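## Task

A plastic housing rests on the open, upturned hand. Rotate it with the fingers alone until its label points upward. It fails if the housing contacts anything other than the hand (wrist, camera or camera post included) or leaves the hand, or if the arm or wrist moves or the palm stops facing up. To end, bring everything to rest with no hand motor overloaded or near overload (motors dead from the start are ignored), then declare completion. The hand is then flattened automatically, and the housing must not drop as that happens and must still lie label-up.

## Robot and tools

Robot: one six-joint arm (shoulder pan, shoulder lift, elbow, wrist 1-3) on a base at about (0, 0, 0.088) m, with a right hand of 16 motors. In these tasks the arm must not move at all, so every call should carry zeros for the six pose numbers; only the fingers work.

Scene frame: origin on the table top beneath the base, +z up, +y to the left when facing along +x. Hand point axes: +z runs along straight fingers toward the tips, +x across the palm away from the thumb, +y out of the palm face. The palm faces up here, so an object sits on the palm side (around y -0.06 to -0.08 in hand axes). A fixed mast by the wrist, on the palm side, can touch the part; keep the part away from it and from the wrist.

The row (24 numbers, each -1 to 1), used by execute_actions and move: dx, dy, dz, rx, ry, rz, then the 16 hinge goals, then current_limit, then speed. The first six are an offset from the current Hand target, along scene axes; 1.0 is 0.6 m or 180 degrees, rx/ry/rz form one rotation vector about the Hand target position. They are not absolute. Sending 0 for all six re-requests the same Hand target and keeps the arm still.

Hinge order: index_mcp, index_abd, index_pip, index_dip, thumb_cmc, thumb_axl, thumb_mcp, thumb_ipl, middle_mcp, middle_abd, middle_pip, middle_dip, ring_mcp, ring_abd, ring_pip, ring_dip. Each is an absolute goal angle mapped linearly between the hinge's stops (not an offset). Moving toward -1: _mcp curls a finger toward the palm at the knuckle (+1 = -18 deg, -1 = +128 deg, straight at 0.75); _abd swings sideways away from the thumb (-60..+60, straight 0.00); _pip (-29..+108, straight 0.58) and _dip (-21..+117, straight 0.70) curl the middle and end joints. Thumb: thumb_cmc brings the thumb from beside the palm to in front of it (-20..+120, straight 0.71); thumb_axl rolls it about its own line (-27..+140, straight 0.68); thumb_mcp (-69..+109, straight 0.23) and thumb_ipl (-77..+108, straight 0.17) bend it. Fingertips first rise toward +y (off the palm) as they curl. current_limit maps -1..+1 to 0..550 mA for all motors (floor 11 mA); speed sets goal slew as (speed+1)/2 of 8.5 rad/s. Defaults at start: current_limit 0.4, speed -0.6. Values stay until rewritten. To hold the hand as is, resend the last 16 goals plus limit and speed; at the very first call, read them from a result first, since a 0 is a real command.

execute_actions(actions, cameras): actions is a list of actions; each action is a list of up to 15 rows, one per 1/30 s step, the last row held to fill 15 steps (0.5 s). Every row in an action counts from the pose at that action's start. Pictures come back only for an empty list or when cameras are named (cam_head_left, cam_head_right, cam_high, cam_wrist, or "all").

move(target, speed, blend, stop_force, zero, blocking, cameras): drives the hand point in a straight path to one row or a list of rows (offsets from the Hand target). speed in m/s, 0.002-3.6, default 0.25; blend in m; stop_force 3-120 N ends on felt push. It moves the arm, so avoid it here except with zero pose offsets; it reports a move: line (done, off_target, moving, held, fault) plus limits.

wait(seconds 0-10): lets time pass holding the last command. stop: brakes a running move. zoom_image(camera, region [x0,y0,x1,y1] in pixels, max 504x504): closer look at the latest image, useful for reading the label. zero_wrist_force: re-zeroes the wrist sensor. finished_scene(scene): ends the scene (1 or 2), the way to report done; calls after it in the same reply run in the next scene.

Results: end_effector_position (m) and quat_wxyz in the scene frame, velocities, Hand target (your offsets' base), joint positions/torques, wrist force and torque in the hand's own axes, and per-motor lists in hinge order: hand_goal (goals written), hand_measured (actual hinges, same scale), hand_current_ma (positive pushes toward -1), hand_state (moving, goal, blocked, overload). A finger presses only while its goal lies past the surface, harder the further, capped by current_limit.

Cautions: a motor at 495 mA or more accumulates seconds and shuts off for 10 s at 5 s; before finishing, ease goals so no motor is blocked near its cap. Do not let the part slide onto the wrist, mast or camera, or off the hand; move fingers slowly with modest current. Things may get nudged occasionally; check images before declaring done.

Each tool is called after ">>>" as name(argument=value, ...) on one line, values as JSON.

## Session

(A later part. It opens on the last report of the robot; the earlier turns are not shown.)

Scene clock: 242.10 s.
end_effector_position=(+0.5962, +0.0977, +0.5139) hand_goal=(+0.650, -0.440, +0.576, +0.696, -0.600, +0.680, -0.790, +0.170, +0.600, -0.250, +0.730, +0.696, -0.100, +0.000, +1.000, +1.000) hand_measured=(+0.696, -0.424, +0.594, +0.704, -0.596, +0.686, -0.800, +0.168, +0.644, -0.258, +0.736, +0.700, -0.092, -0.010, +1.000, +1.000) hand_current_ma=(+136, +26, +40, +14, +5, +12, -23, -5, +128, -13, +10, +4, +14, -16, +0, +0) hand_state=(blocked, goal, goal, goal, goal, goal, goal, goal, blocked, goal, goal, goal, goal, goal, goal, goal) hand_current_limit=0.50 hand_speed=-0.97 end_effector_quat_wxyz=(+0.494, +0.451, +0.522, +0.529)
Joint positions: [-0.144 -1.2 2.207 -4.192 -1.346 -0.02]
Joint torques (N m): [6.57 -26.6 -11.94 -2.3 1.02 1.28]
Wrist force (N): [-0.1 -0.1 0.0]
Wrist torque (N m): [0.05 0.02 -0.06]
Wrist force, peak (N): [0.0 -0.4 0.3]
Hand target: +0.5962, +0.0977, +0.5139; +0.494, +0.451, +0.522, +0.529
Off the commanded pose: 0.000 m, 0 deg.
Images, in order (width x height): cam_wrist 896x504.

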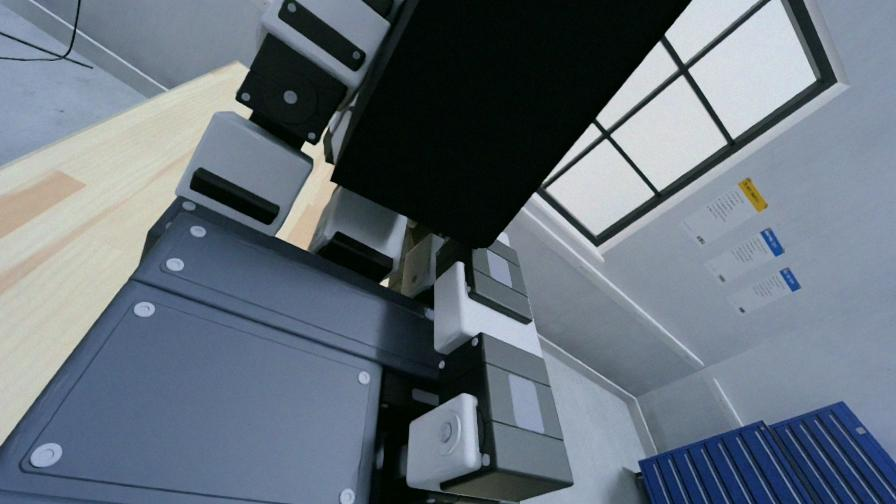

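>>> execute_actions(actions=[[[0,0,0,0,0,0,0.70,-0.44,0.576,0.696,-0.60,0.68,-0.79,0.17,0.59,-0.25,0.73,0.696,-0.10,0,1.0,1.0,0.5,-0.97]],[[0,0,0,0,0,0,0.73,-0.44,0.576,0.696,-0.60,0.68,-0.79,0.17,0.58,-0.25,0.735,0.696,-0.10,0,1.0,1.0,0.5,-0.97]]], cameras=["cam_high","cam_head_left","cam_wrist"])

>>> zoom_image(camera="cam_high", region=[410, 90, 560, 220])

>>> zoom_image(camera="cam_head_left", region=[330, 70, 490, 210])

>>> zoom_image(camera="cam_wrist", region=[150, 0, 650, 500])

Scene clock: 245.10 s.
end_effector_position=(+0.5962, +0.0977, +0.5139) hand_goal=(+0.730, -0.440, +0.576, +0.696, -0.600, +0.680, -0.790, +0.170, +0.580, -0.250, +0.736, +0.696, -0.100, +0.000, +1.000, +1.000) hand_measured=(+0.732, -0.424, +0.578, +0.698, -0.598, +0.682, -0.800, +0.168, +0.640, -0.262, +0.750, +0.700, -0.092, -0.006, +1.000, +1.000) hand_current_ma=(+2, +26, +3, +3, +1, +3, -24, -5, +196, -17, +29, +7, +14, -6, +0, +0) hand_state=(goal, goal, goal, goal, goal, goal, goal, goal, blocked, goal, goal, goal, goal, goal, goal, goal) hand_current_limit=0.50 hand_speed=-0.97 end_effector_quat_wxyz=(+0.494, +0.451, +0.522, +0.529)
Joint positions: [-0.144 -1.2 2.207 -4.192 -1.346 -0.02]
Joint torques (N m): [6.64 -26.19 -11.71 -2.33 1.04 1.36]
Wrist force (N): [0.0 0.2 0.2]
Wrist torque (N m): [0.07 0.00 -0.04]
Wrist force, peak (N): [0.1 -0.2 0.4]
Hand target: +0.5962, +0.0977, +0.5139; +0.494, +0.451, +0.522, +0.529
Off the commanded pose: 0.000 m, 0 deg.
Images, in order (width x height): cam_head_left 896x504, cam_high 896x504, cam_wrist 896x504.

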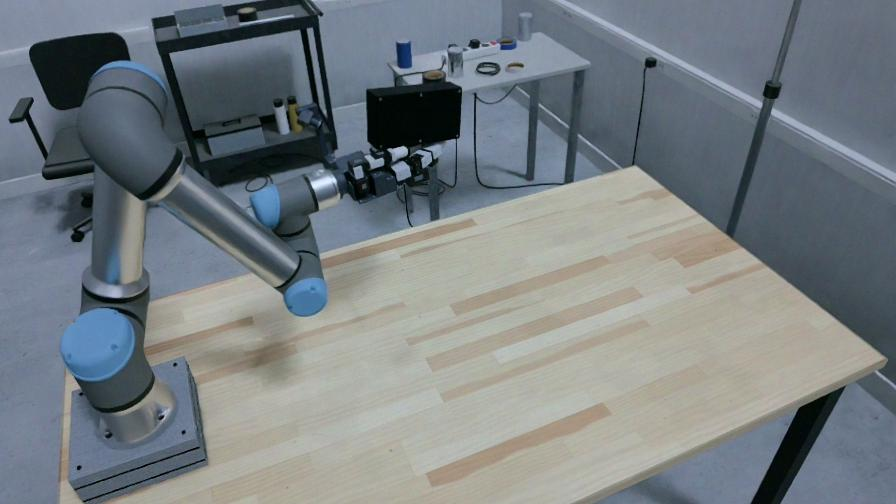

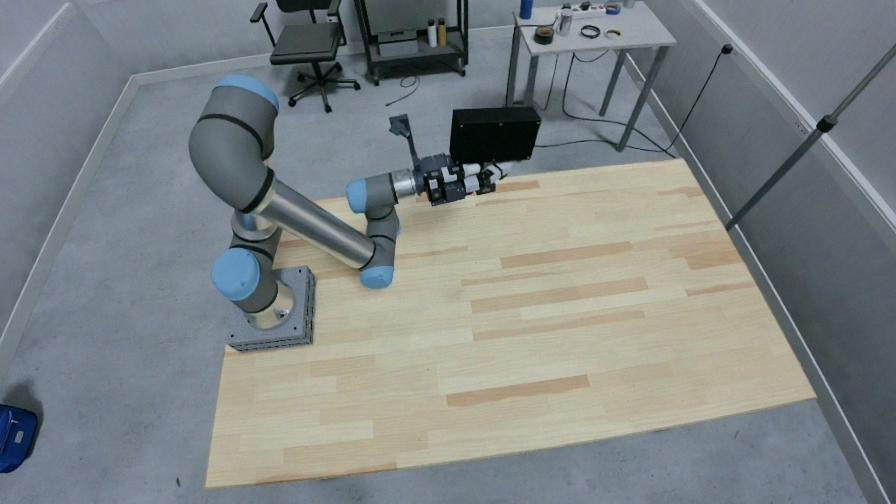

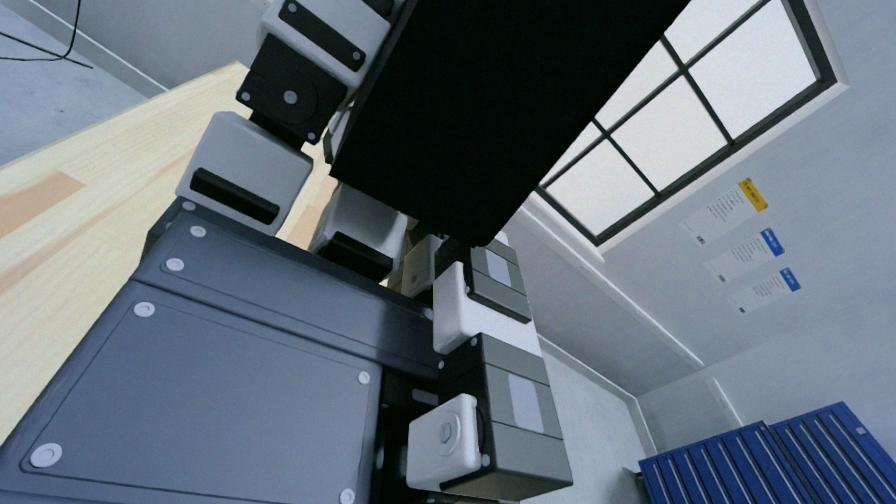

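Scaled by 3.360.

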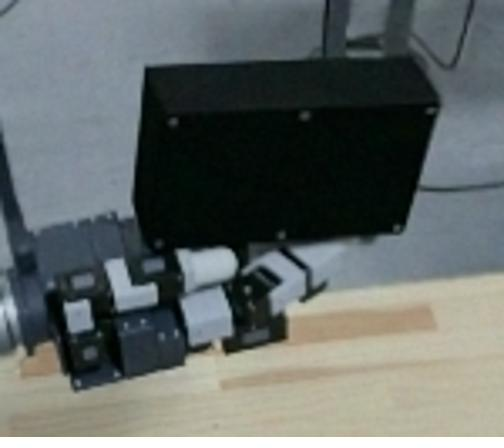

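Scaled by 3.150.

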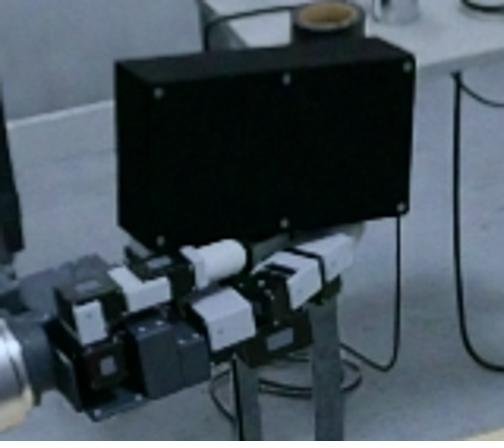

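Scaled by 1.008.

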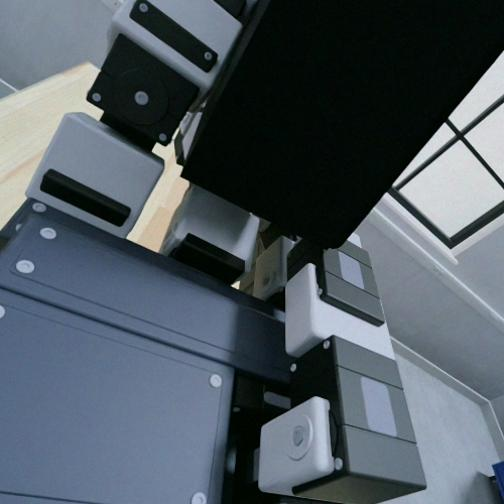

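>>> execute_actions(actions=[[[0,0,0,0,0,0,0.76,-0.40,0.576,0.696,-0.60,0.68,-0.79,0.17,0.58,-0.24,0.735,0.696,-0.10,0,1.0,1.0,0.5,-0.95]],[[0,0,0,0,0,0,0.76,-0.30,0.576,0.696,-0.60,0.68,-0.79,0.17,0.58,-0.23,0.735,0.696,-0.10,0,1.0,1.0,0.5,-0.95]],[[0,0,0,0,0,0,0.76,-0.20,0.576,0.696,-0.60,0.68,-0.79,0.17,0.58,-0.23,0.735,0.696,-0.10,0,1.0,1.0,0.5,-0.95]],[[0,0,0,0,0,0,0.76,-0.10,0.576,0.696,-0.60,0.68,-0.79,0.17,0.58,-0.23,0.735,0.696,-0.10,0,1.0,1.0,0.5,-0.95]],[[0,0,0,0,0,0,0.76,0.0,0.576,0.696,-0.60,0.68,-0.79,0.17,0.58,-0.23,0.735,0.696,-0.10,0,1.0,1.0,0.5,-0.95]]], cameras=["cam_high","cam_head_left","cam_wrist"])

>>> zoom_image(camera="cam_high", region=[410, 90, 560, 220])

>>> zoom_image(camera="cam_head_left", region=[330, 70, 490, 210])

>>> zoom_image(camera="cam_wrist", region=[150, 0, 650, 500])

Scene clock: 248.90 s.
end_effector_position=(+0.5962, +0.0977, +0.5139) hand_goal=(+0.760, +0.000, +0.576, +0.696, -0.600, +0.680, -0.790, +0.170, +0.580, -0.230, +0.736, +0.696, -0.100, +0.000, +1.000, +1.000) hand_measured=(+0.768, -0.004, +0.578, +0.698, -0.598, +0.682, -0.800, +0.168, +0.640, -0.238, +0.750, +0.702, -0.092, -0.004, +1.000, +1.000) hand_current_ma=(+12, -4, +3, +3, +1, +3, -24, -5, +196, -13, +29, +8, +14, -5, +0, +0) hand_state=(goal, goal, goal, goal, goal, goal, goal, goal, blocked, goal, goal, goal, goal, goal, goal, goal) hand_current_limit=0.50 hand_speed=-0.95 end_effector_quat_wxyz=(+0.494, +0.451, +0.522, +0.529)
Joint positions: [-0.144 -1.2 2.207 -4.192 -1.346 -0.02]
Joint torques (N m): [6.54 -26.91 -11.66 -2.47 1.02 1.62]
Wrist force (N): [0.0 -0.1 0.2]
Wrist torque (N m): [0.03 -0.01 -0.04]
Wrist force, peak (N): [-0.4 0.1 0.3]
Hand target: +0.5962, +0.0977, +0.5139; +0.494, +0.451, +0.522, +0.529
Off the commanded pose: 0.000 m, 0 deg.
Images, in order (width x height): cam_head_left 896x504, cam_high 896x504, cam_wrist 896x504.

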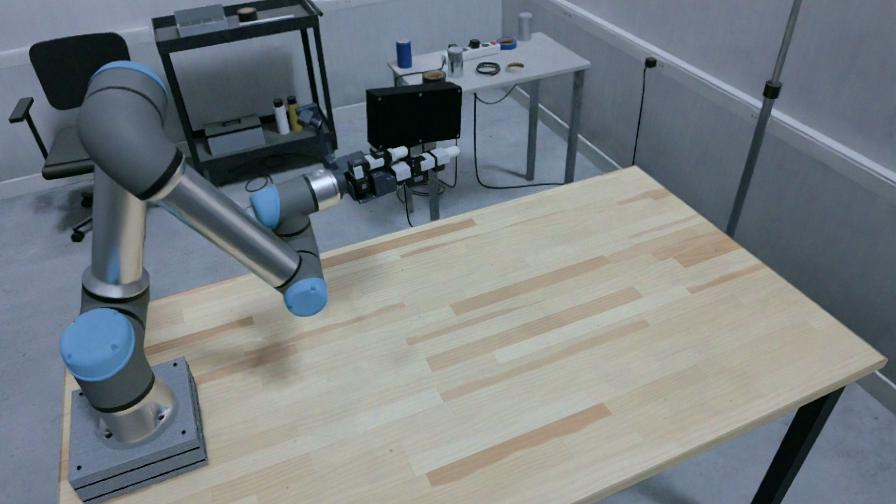

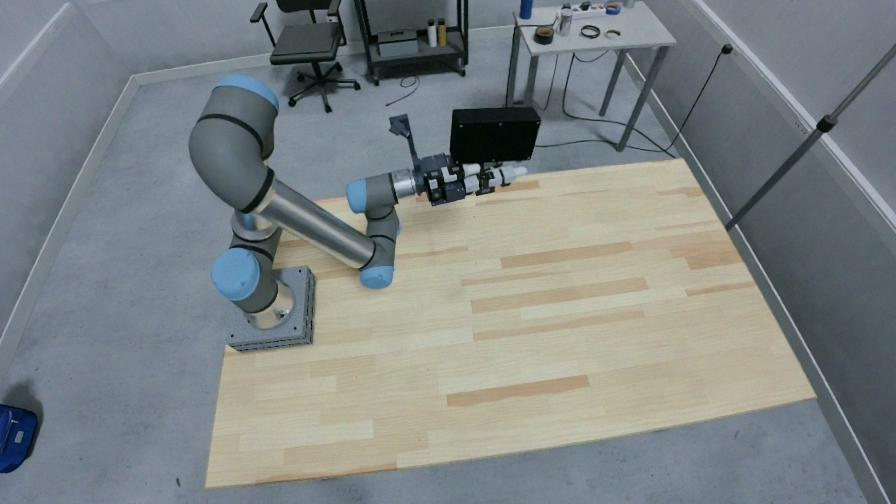

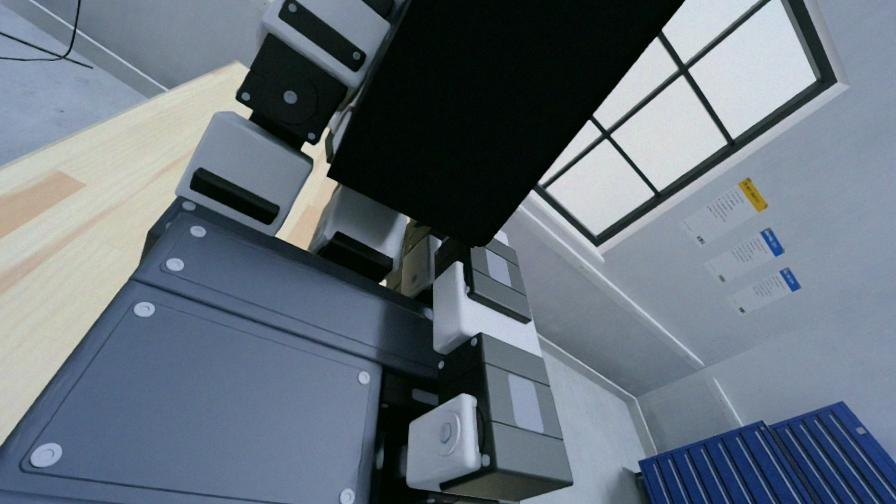

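Scaled by 3.360.

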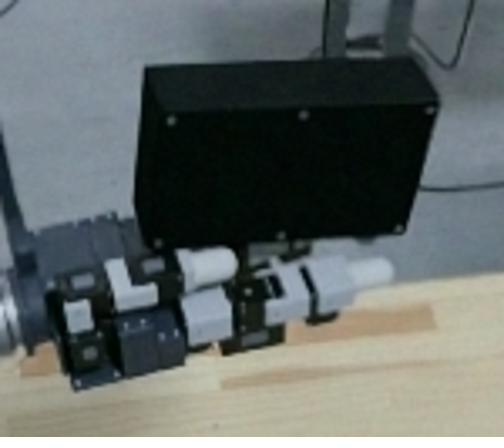

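Scaled by 3.150.

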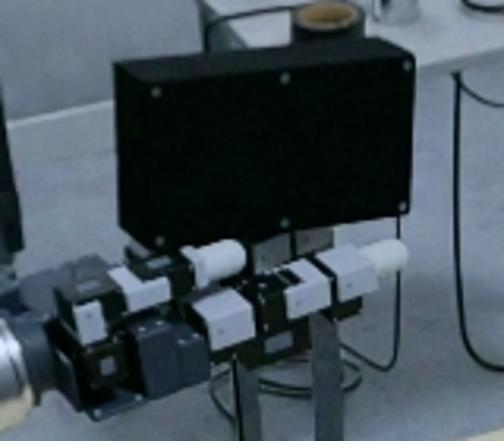

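Scaled by 1.008.

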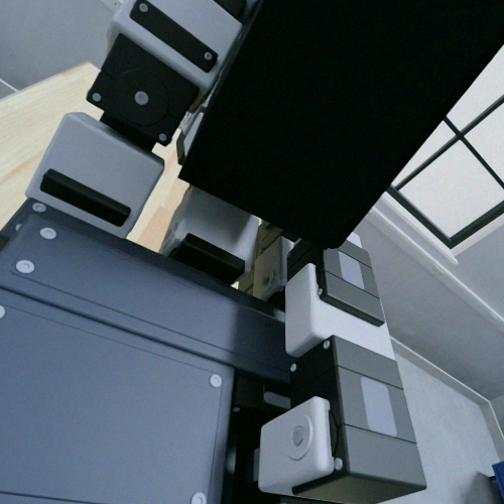

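>>> execute_actions(actions=[[[0,0,0,0,0,0,0.68,0.0,0.65,0.696,-0.60,0.68,-0.77,0.17,0.58,-0.23,0.735,0.696,-0.10,0,1.0,1.0,0.5,-0.97]],[[0,0,0,0,0,0,0.63,0.0,0.70,0.696,-0.60,0.68,-0.75,0.17,0.58,-0.23,0.735,0.696,-0.10,0,1.0,1.0,0.5,-0.97]]], cameras=["cam_high","cam_head_left","cam_wrist"])

>>> zoom_image(camera="cam_high", region=[410, 90, 560, 220])

>>> zoom_image(camera="cam_head_left", region=[330, 70, 490, 210])

>>> zoom_image(camera="cam_wrist", region=[150, 0, 650, 500])

Scene clock: 251.37 s.
end_effector_position=(+0.5962, +0.0977, +0.5139) hand_goal=(+0.630, +0.000, +0.700, +0.696, -0.600, +0.680, -0.750, +0.170, +0.580, -0.230, +0.736, +0.696, -0.100, +0.000, +1.000, +1.000) hand_measured=(+0.652, -0.004, +0.700, +0.698, -0.600, +0.682, -0.776, +0.168, +0.636, -0.236, +0.750, +0.702, -0.092, -0.004, +1.000, +1.000) hand_current_ma=(+53, -4, +0, +3, +1, +2, -86, -5, +181, -8, +29, +8, +14, -5, +0, +0) hand_state=(blocked, goal, goal, goal, goal, goal, blocked, goal, blocked, goal, goal, goal, goal, goal, goal, goal) hand_current_limit=0.50 hand_speed=-0.97 end_effector_quat_wxyz=(+0.494, +0.451, +0.522, +0.529)
Joint positions: [-0.144 -1.2 2.207 -4.192 -1.346 -0.02]
Joint torques (N m): [6.76 -26.59 -11.81 -2.47 0.91 1.58]
Wrist force (N): [0.0 0.3 0.1]
Wrist torque (N m): [0.10 0.00 -0.03]
Wrist force, peak (N): [0.2 -0.4 0.1]
Hand target: +0.5962, +0.0977, +0.5139; +0.494, +0.451, +0.522, +0.529
Off the commanded pose: 0.000 m, 0 deg.
Images, in order (width x height): cam_head_left 896x504, cam_high 896x504, cam_wrist 896x504.

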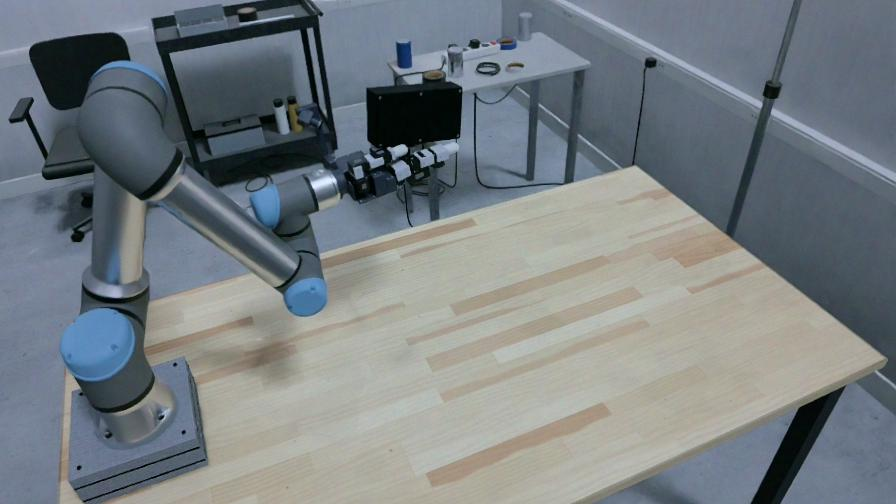

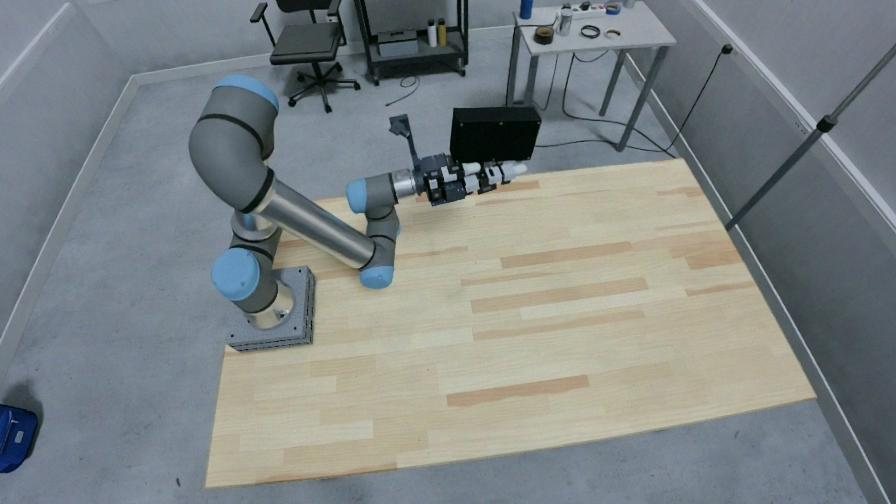

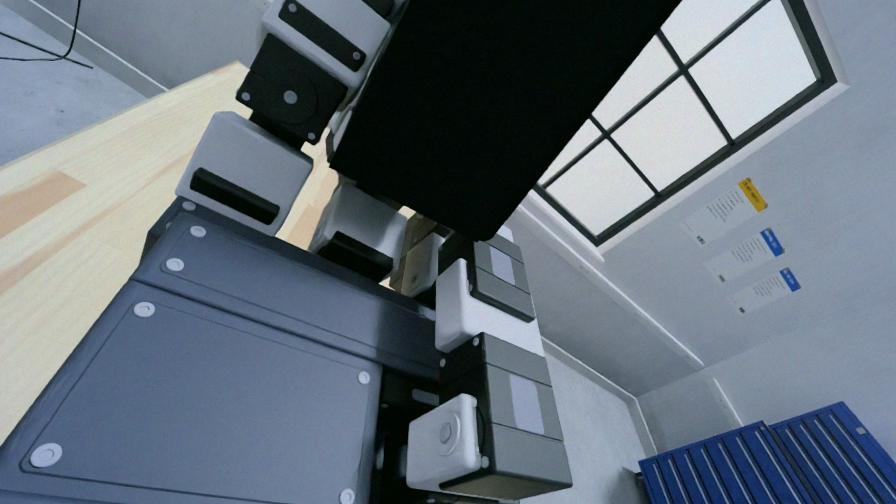

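Scaled by 3.360.

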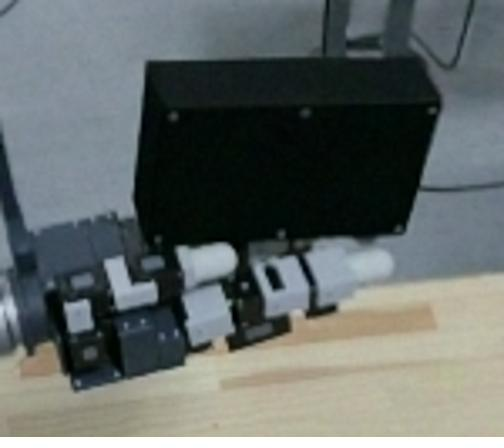

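Scaled by 3.150.

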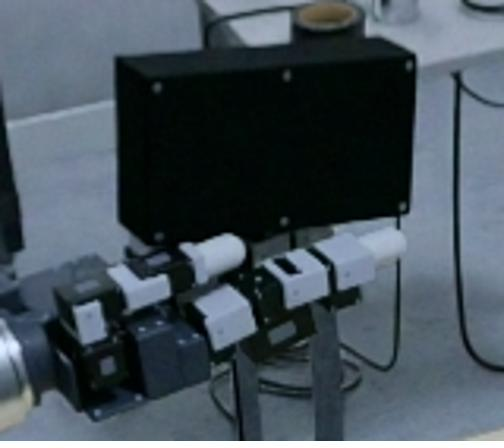

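Scaled by 1.008.

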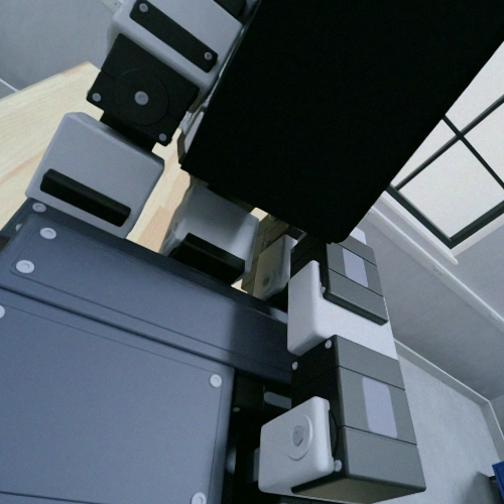

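>>> execute_actions(actions=[[[0,0,0,0,0,0,0.61,0.0,0.72,0.696,-0.57,0.68,-0.77,0.17,0.60,-0.23,0.71,0.696,-0.10,0,1.0,1.0,0.5,-0.97]],[[0,0,0,0,0,0,0.61,0.0,0.72,0.696,-0.54,0.68,-0.78,0.17,0.60,-0.23,0.71,0.696,-0.10,0,1.0,1.0,0.5,-0.97]]], cameras=["cam_high","cam_head_left","cam_wrist"])

>>> zoom_image(camera="cam_high", region=[410, 90, 560, 220])

>>> zoom_image(camera="cam_head_left", region=[330, 70, 490, 210])

>>> zoom_image(camera="cam_wrist", region=[150, 0, 650, 500])

Scene clock: 258.63 s.
end_effector_position=(+0.5962, +0.0977, +0.5139) hand_goal=(+0.610, +0.000, +0.720, +0.696, -0.540, +0.680, -0.780, +0.170, +0.600, -0.230, +0.710, +0.696, -0.100, +0.000, +1.000, +1.000) hand_measured=(+0.632, -0.004, +0.720, +0.698, -0.546, +0.682, -0.790, +0.168, +0.636, -0.234, +0.742, +0.702, -0.092, -0.004, +1.000, +1.000) hand_current_ma=(+53, -4, +0, +3, -8, +2, -23, -5, +103, -6, +82, +8, +14, -5, +0, +0) hand_state=(blocked, goal, goal, goal, goal, goal, goal, goal, blocked, goal, blocked, goal, goal, goal, goal, goal) hand_current_limit=0.50 hand_speed=-0.97 end_effector_quat_wxyz=(+0.494, +0.451, +0.522, +0.529)
Joint positions: [-0.144 -1.2 2.207 -4.192 -1.346 -0.02]
Joint torques (N m): [6.26 -27.14 -11.72 -2.59 1.03 1.76]
Wrist force (N): [0.1 0.0 0.2]
Wrist torque (N m): [0.06 -0.01 -0.03]
Wrist force, peak (N): [-0.5 -0.2 0.3]
Hand target: +0.5962, +0.0977, +0.5139; +0.494, +0.451, +0.522, +0.529
Off the commanded pose: 0.000 m, 0 deg.
Images, in order (width x height): cam_head_left 896x504, cam_high 896x504, cam_wrist 896x504.

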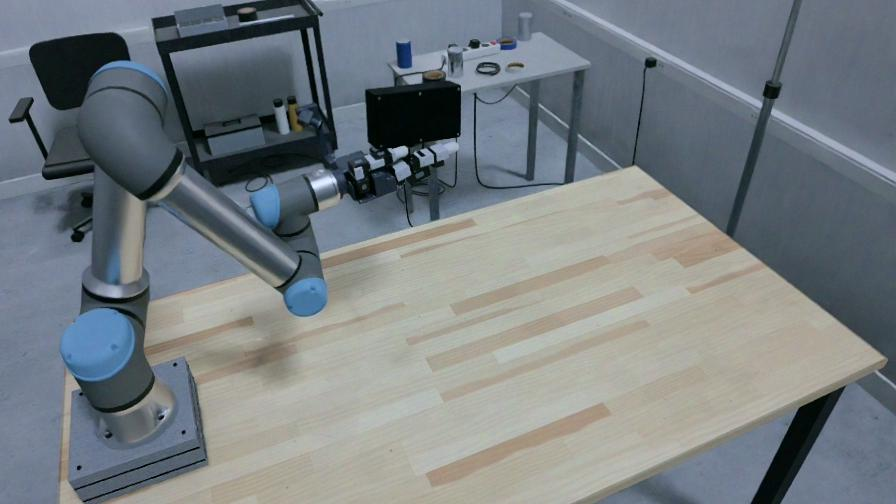

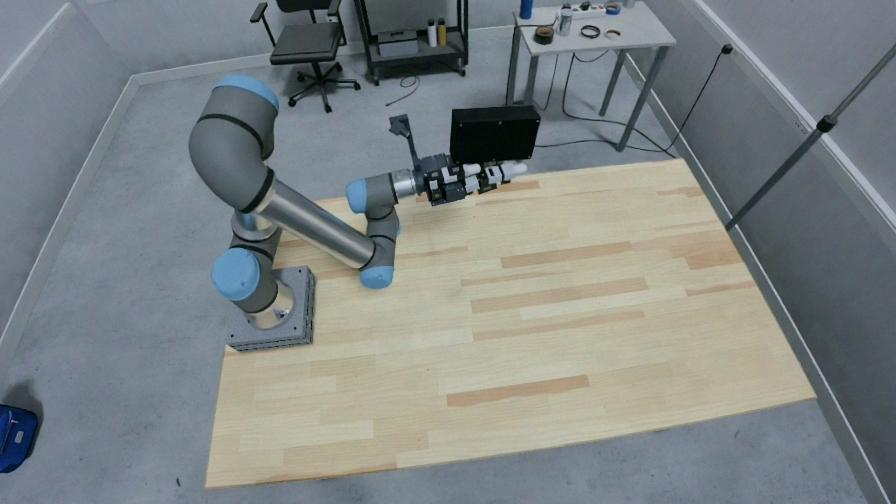

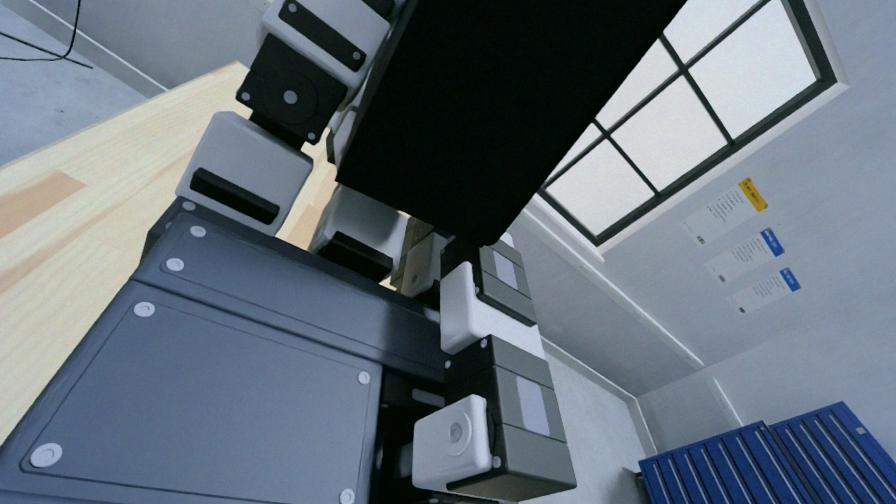

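Scaled by 3.360.

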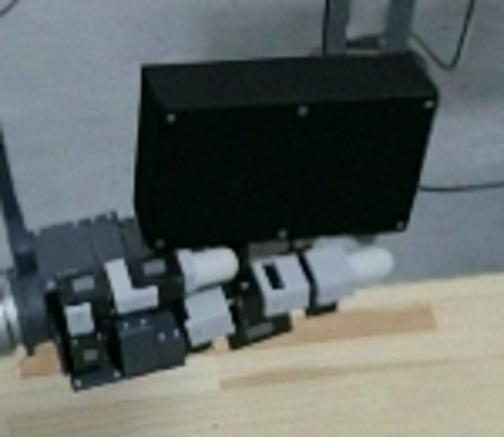

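Scaled by 3.150.

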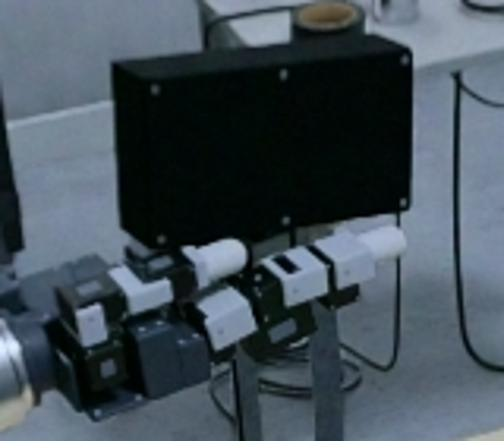

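Scaled by 1.008.

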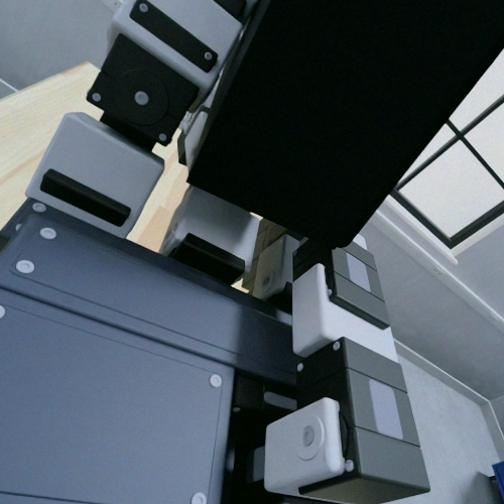

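>>> execute_actions(actions=[[[0,0,0,0,0,0,0.60,0.0,0.72,0.696,-0.51,0.68,-0.78,0.17,0.59,-0.23,0.70,0.696,-0.10,0,1.0,1.0,0.5,-0.97]],[[0,0,0,0,0,0,0.59,0.0,0.72,0.696,-0.48,0.68,-0.78,0.17,0.58,-0.23,0.70,0.696,-0.10,0,1.0,1.0,0.5,-0.97]]], cameras=["cam_high","cam_head_left","cam_wrist"])

>>> zoom_image(camera="cam_high", region=[410, 90, 560, 220])

>>> zoom_image(camera="cam_head_left", region=[330, 70, 490, 210])

>>> zoom_image(camera="cam_wrist", region=[150, 0, 650, 500])

Scene clock: 260.70 s.
end_effector_position=(+0.5962, +0.0977, +0.5139) hand_goal=(+0.590, +0.000, +0.720, +0.696, -0.480, +0.680, -0.780, +0.170, +0.580, -0.230, +0.700, +0.696, -0.100, +0.000, +1.000, +1.000) hand_measured=(+0.612, -0.004, +0.720, +0.698, -0.484, +0.682, -0.790, +0.168, +0.636, -0.234, +0.732, +0.702, -0.092, -0.004, +1.000, +1.000) hand_current_ma=(+53, -4, +0, +3, -5, +2, -23, -5, +178, -4, +80, +8, +14, -5, +0, +0) hand_state=(blocked, goal, goal, goal, goal, goal, goal, goal, blocked, goal, blocked, goal, goal, goal, goal, goal) hand_current_limit=0.50 hand_speed=-0.97 end_effector_quat_wxyz=(+0.494, +0.451, +0.522, +0.529)
Joint positions: [-0.144 -1.2 2.207 -4.192 -1.346 -0.02]
Joint torques (N m): [6.08 -27.14 -11.72 -2.64 1.03 1.86]
Wrist force (N): [-0.2 -0.3 -0.1]
Wrist torque (N m): [0.03 0.02 -0.05]
Wrist force, peak (N): [-0.2 -0.2 0.2]
Hand target: +0.5962, +0.0977, +0.5139; +0.494, +0.451, +0.522, +0.529
Off the commanded pose: 0.000 m, 0 deg.
Images, in order (width x height): cam_head_left 896x504, cam_high 896x504, cam_wrist 896x504.

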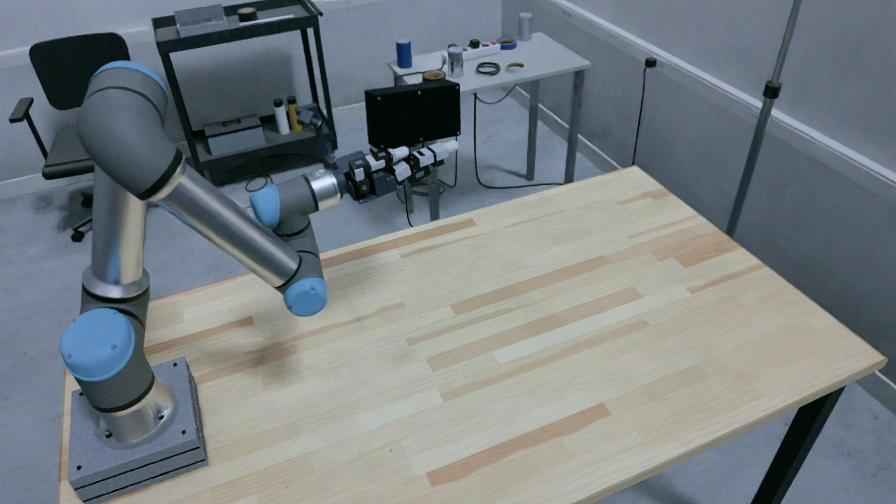

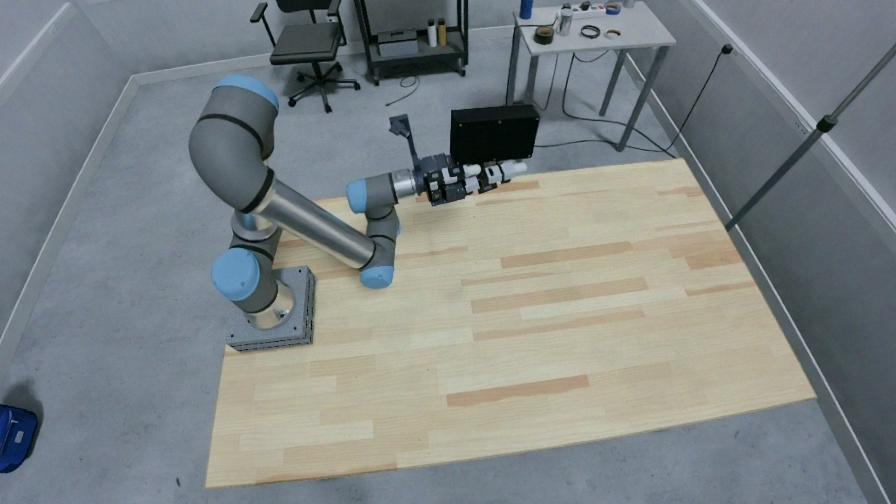

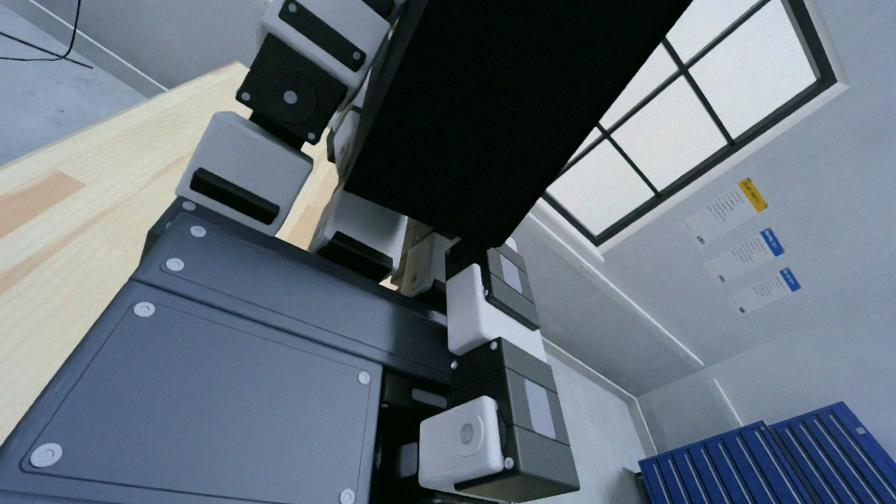

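Scaled by 3.360.

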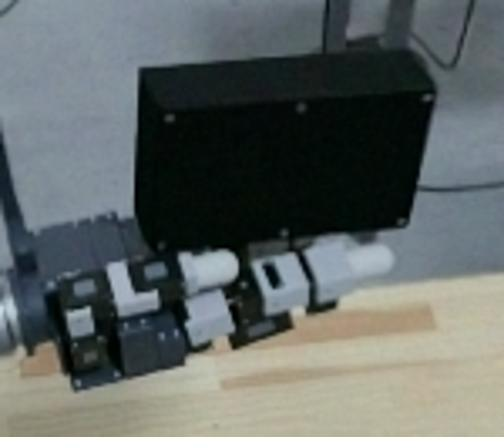

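Scaled by 3.150.

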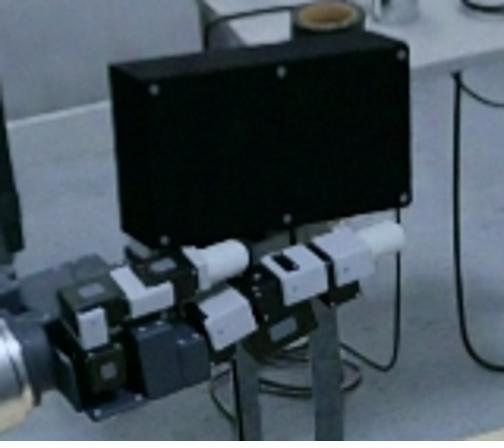

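Scaled by 1.008.

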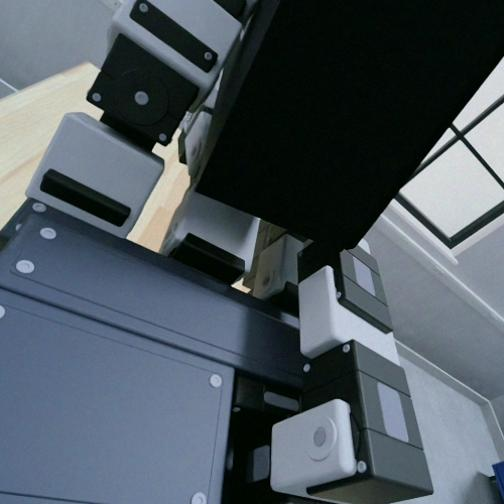

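>>> execute_actions(actions=[[[0,0,0,0,0,0,0.58,0.0,0.72,0.696,-0.45,0.68,-0.78,0.17,0.58,-0.23,0.70,0.696,-0.10,0,1.0,1.0,0.5,-0.97]],[[0,0,0,0,0,0,0.57,0.0,0.72,0.696,-0.42,0.68,-0.78,0.17,0.58,-0.23,0.70,0.696,-0.10,0,1.0,1.0,0.5,-0.97]]], cameras=["cam_high","cam_head_left","cam_wrist"])

>>> zoom_image(camera="cam_high", region=[410, 90, 560, 220])

>>> zoom_image(camera="cam_head_left", region=[330, 70, 490, 210])

>>> zoom_image(camera="cam_wrist", region=[150, 0, 650, 500])

Scene clock: 263.27 s.
end_effector_position=(+0.5962, +0.0977, +0.5139) hand_goal=(+0.570, +0.000, +0.720, +0.696, -0.420, +0.680, -0.780, +0.170, +0.580, -0.230, +0.700, +0.696, -0.100, +0.000, +1.000, +1.000) hand_measured=(+0.592, -0.004, +0.720, +0.698, -0.422, +0.682, -0.790, +0.168, +0.636, -0.234, +0.732, +0.702, -0.092, -0.004, +1.000, +1.000) hand_current_ma=(+53, -4, +0, +3, -3, +2, -23, -5, +178, -4, +80, +8, +14, -5, +0, +0) hand_state=(blocked, goal, goal, goal, goal, goal, goal, goal, blocked, goal, blocked, goal, goal, goal, goal, goal) hand_current_limit=0.50 hand_speed=-0.97 end_effector_quat_wxyz=(+0.494, +0.451, +0.522, +0.529)
Joint positions: [-0.144 -1.2 2.207 -4.192 -1.346 -0.02]
Joint torques (N m): [6.41 -27.7 -12.25 -2.65 1 1.76]
Wrist force (N): [0.0 0.0 0.0]
Wrist torque (N m): [0.07 0.00 -0.04]
Wrist force, peak (N): [-0.4 -0.2 0.2]
Hand target: +0.5962, +0.0977, +0.5139; +0.494, +0.451, +0.522, +0.529
Off the commanded pose: 0.000 m, 0 deg.
Images, in order (width x height): cam_head_left 896x504, cam_high 896x504, cam_wrist 896x504.

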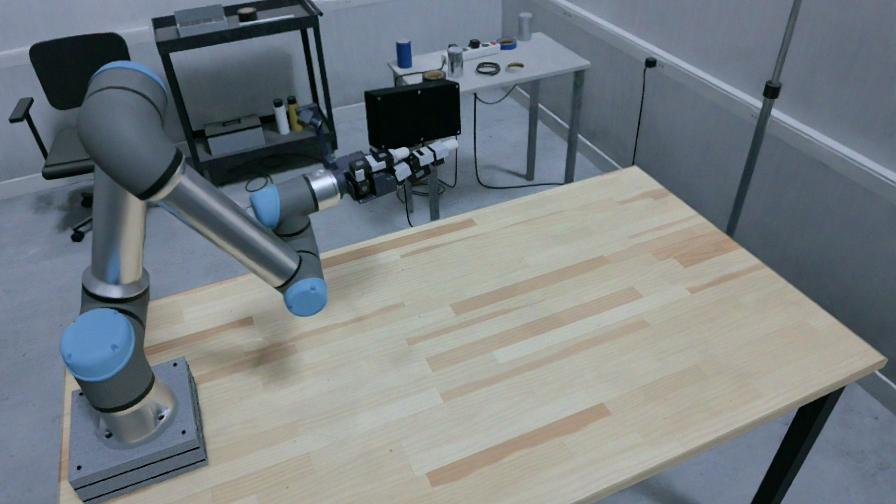

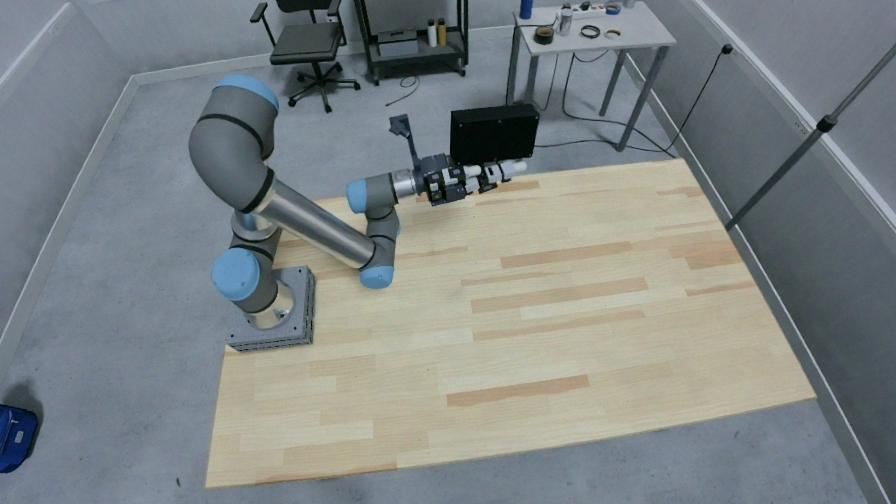

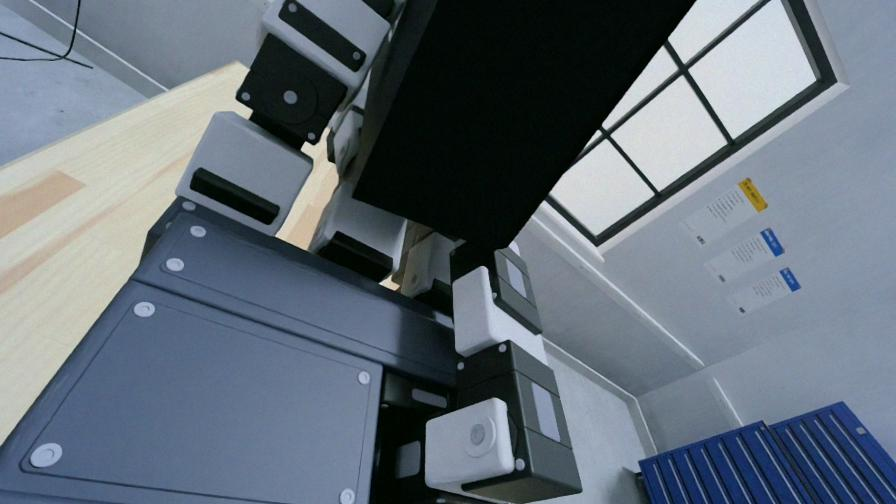

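Scaled by 3.360.

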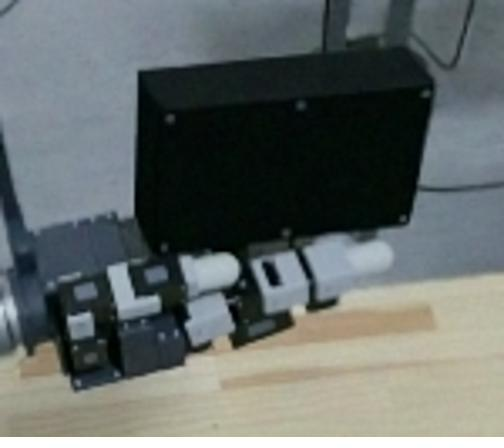

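Scaled by 3.150.

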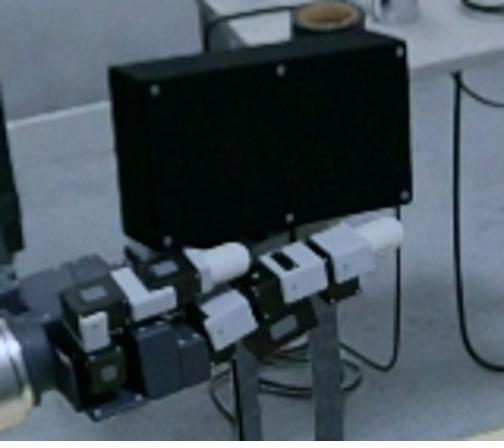

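Scaled by 1.008.

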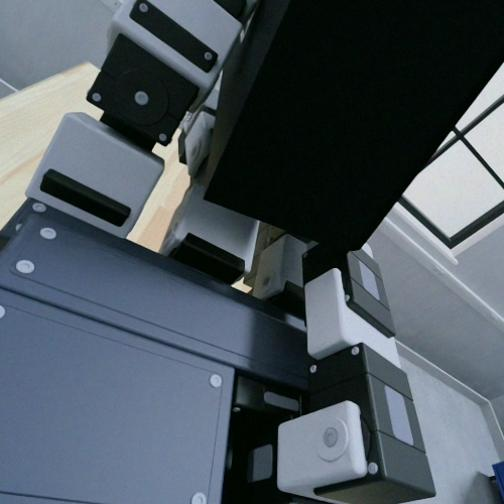

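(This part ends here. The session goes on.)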